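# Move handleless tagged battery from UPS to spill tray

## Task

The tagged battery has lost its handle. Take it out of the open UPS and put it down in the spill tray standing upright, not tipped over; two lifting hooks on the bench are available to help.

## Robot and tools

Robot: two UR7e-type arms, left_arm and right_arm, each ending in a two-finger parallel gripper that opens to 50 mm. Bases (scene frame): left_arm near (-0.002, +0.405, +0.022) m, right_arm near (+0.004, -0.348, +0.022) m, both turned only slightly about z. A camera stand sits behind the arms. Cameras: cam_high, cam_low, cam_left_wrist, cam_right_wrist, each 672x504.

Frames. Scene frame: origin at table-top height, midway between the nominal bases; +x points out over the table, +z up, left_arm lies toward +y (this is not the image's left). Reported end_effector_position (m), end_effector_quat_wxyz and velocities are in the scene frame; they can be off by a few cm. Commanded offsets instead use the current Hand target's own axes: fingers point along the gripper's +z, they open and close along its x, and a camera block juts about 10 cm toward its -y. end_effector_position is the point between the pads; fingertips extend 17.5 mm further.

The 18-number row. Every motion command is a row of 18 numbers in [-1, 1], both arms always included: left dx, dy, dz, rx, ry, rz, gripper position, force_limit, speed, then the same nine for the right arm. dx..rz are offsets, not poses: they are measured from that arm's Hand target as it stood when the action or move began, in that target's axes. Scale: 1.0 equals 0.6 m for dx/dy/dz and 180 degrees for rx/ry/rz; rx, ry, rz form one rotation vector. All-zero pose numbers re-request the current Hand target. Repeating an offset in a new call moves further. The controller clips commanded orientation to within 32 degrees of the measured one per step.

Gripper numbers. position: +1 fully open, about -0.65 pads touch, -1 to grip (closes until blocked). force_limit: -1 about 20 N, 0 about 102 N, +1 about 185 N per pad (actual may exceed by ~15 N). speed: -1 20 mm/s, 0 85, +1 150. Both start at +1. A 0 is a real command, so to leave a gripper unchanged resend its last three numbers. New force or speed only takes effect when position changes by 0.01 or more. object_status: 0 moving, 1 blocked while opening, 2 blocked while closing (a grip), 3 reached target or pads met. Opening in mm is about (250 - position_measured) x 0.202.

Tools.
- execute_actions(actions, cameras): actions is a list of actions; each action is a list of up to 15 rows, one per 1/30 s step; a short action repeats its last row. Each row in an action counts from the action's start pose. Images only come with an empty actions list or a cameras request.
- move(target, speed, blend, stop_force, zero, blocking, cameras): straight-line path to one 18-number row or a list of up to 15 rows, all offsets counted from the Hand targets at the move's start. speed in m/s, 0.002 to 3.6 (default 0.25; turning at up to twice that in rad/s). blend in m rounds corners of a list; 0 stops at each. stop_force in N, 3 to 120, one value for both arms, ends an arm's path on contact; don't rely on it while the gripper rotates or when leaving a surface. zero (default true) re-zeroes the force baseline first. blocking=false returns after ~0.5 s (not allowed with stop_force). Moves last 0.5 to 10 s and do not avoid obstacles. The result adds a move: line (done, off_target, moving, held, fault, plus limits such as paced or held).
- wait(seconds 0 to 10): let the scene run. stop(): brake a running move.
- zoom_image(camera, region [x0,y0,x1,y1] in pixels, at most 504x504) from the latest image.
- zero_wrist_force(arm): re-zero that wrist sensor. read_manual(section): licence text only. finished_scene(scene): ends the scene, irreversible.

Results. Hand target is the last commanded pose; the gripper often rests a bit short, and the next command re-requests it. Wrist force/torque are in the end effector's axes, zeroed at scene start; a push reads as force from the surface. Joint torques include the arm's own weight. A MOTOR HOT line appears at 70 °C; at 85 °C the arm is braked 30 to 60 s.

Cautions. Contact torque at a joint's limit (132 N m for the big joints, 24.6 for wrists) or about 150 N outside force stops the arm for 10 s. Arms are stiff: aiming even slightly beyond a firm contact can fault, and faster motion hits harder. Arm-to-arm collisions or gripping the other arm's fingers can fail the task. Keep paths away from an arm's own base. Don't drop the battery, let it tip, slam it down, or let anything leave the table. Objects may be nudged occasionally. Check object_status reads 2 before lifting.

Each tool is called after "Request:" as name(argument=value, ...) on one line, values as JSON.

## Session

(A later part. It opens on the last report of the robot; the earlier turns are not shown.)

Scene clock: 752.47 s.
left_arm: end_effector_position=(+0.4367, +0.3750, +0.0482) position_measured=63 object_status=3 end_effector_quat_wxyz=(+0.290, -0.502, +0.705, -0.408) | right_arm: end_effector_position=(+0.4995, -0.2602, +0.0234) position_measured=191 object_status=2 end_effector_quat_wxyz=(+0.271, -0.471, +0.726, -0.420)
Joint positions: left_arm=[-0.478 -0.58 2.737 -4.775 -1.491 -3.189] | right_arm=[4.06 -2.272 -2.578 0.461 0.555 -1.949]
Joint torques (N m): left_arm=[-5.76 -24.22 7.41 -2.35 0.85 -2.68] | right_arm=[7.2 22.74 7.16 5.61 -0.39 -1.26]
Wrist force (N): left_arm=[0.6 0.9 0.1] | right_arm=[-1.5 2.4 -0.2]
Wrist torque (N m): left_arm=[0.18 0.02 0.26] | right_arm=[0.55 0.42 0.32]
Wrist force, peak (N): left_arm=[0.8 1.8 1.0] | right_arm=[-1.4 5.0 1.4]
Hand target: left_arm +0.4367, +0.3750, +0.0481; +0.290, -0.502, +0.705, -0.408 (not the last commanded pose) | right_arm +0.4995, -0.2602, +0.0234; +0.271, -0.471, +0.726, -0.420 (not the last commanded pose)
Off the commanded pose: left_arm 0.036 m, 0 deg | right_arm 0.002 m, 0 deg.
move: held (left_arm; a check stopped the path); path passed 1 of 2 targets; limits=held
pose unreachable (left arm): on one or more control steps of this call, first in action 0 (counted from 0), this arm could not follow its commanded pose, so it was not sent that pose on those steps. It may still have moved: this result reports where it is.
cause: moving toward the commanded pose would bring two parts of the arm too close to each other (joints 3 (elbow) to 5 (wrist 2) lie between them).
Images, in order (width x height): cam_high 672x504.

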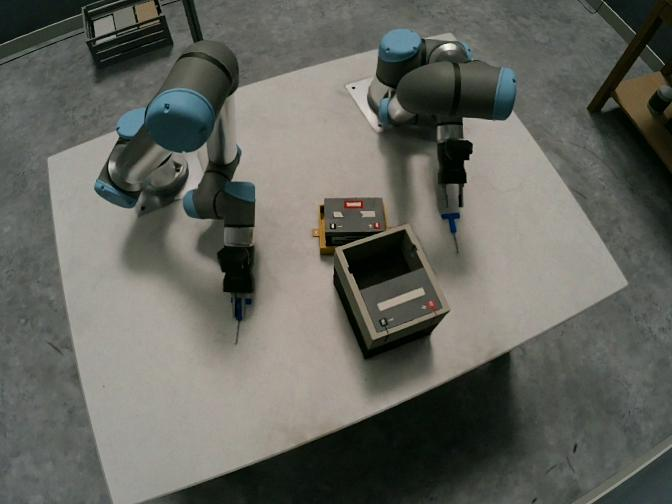

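Request:
move(target=[[0,0,0,0,0,0,0.6,0,-0.5,0,0.003,0.0018,0,0,0,-1,0,-0.5],[0,0,0,0,0,0,0.6,0,-0.5,0,0.003,0.0018,0,0,0,0.6,0,-0.5],[0,-0.0433,-0.025,0,0,0,0.6,0,-0.5,0,0.003,-0.07,0,0,0,0.6,0,-0.5]], speed=[0.03,0.1,0.1], cameras=["all"])

Scene clock: 761.77 s.
left_arm: end_effector_position=(+0.4367, +0.3751, +0.0781) position_measured=63 object_status=3 end_effector_quat_wxyz=(+0.290, -0.502, +0.705, -0.408) | right_arm: end_effector_position=(+0.4655, -0.2449, +0.0429) position_measured=63 object_status=3 end_effector_quat_wxyz=(+0.271, -0.471, +0.726, -0.420)
Joint positions: left_arm=[-0.478 -0.742 2.775 -4.65 -1.492 -3.189] | right_arm=[4.181 -2.102 -2.663 0.178 0.528 -1.718]
Joint torques (N m): left_arm=[7.91 -38.41 -7.24 -4.63 0.17 2.6] | right_arm=[-4.16 26.28 -4.73 1.77 -0.05 1.21]
Wrist force (N): left_arm=[0.9 1.0 0.2] | right_arm=[-1.6 1.4 -0.3]
Wrist torque (N m): left_arm=[0.20 -0.03 0.26] | right_arm=[0.47 0.44 0.40]
Wrist force, peak (N): left_arm=[0.7 2.0 1.1] | right_arm=[16.6 -24.6 -51.1]
Hand target: left_arm +0.4367, +0.3751, +0.0781; +0.290, -0.502, +0.705, -0.408 | right_arm +0.4655, -0.2450, +0.0428; +0.271, -0.471, +0.726, -0.420
Off the commanded pose: left_arm 0.000 m, 0 deg | right_arm 0.000 m, 0 deg.
move: done

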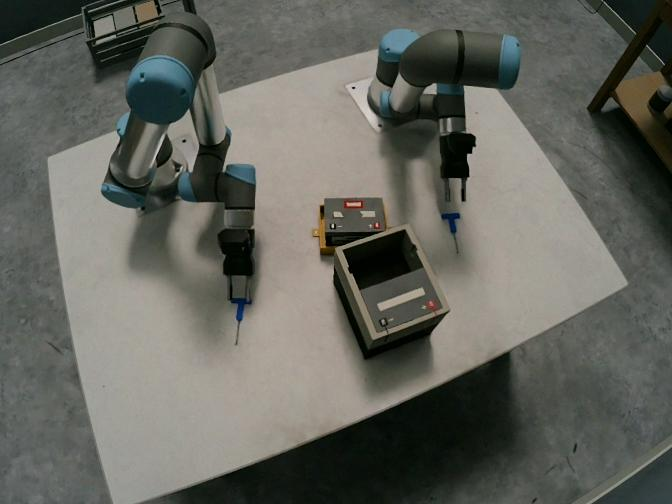

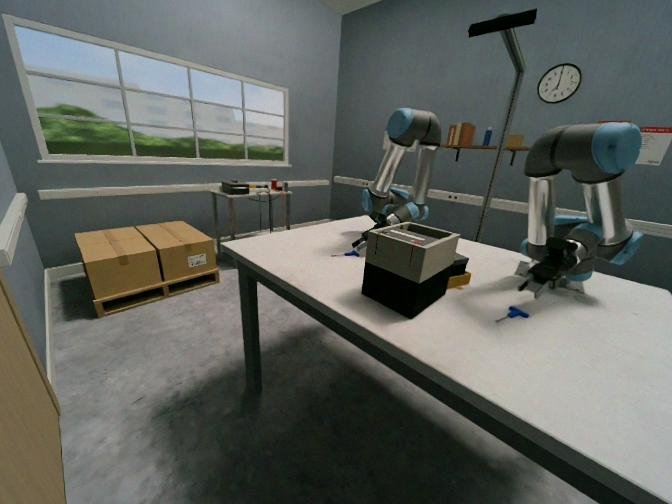

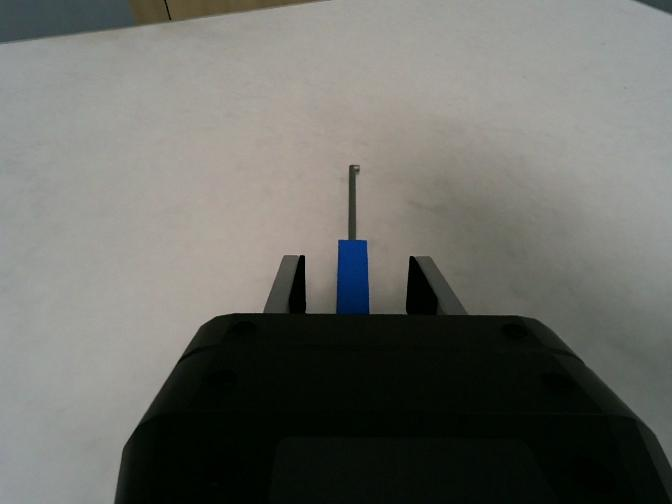

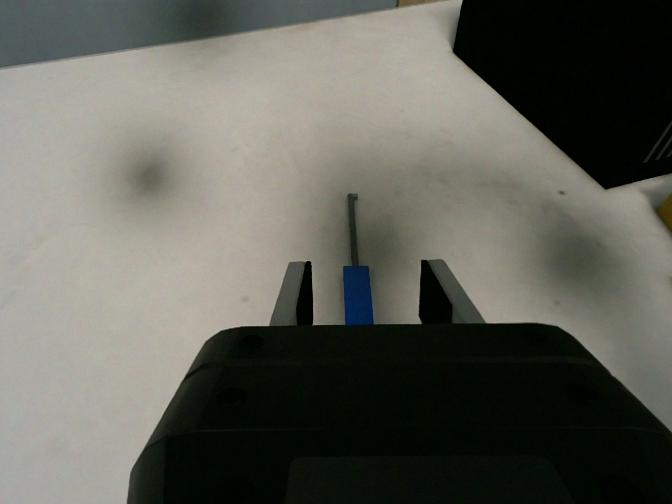

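Both hooks down.

Request:
finished_scene(scene=2)

The scene is finished: the task was done.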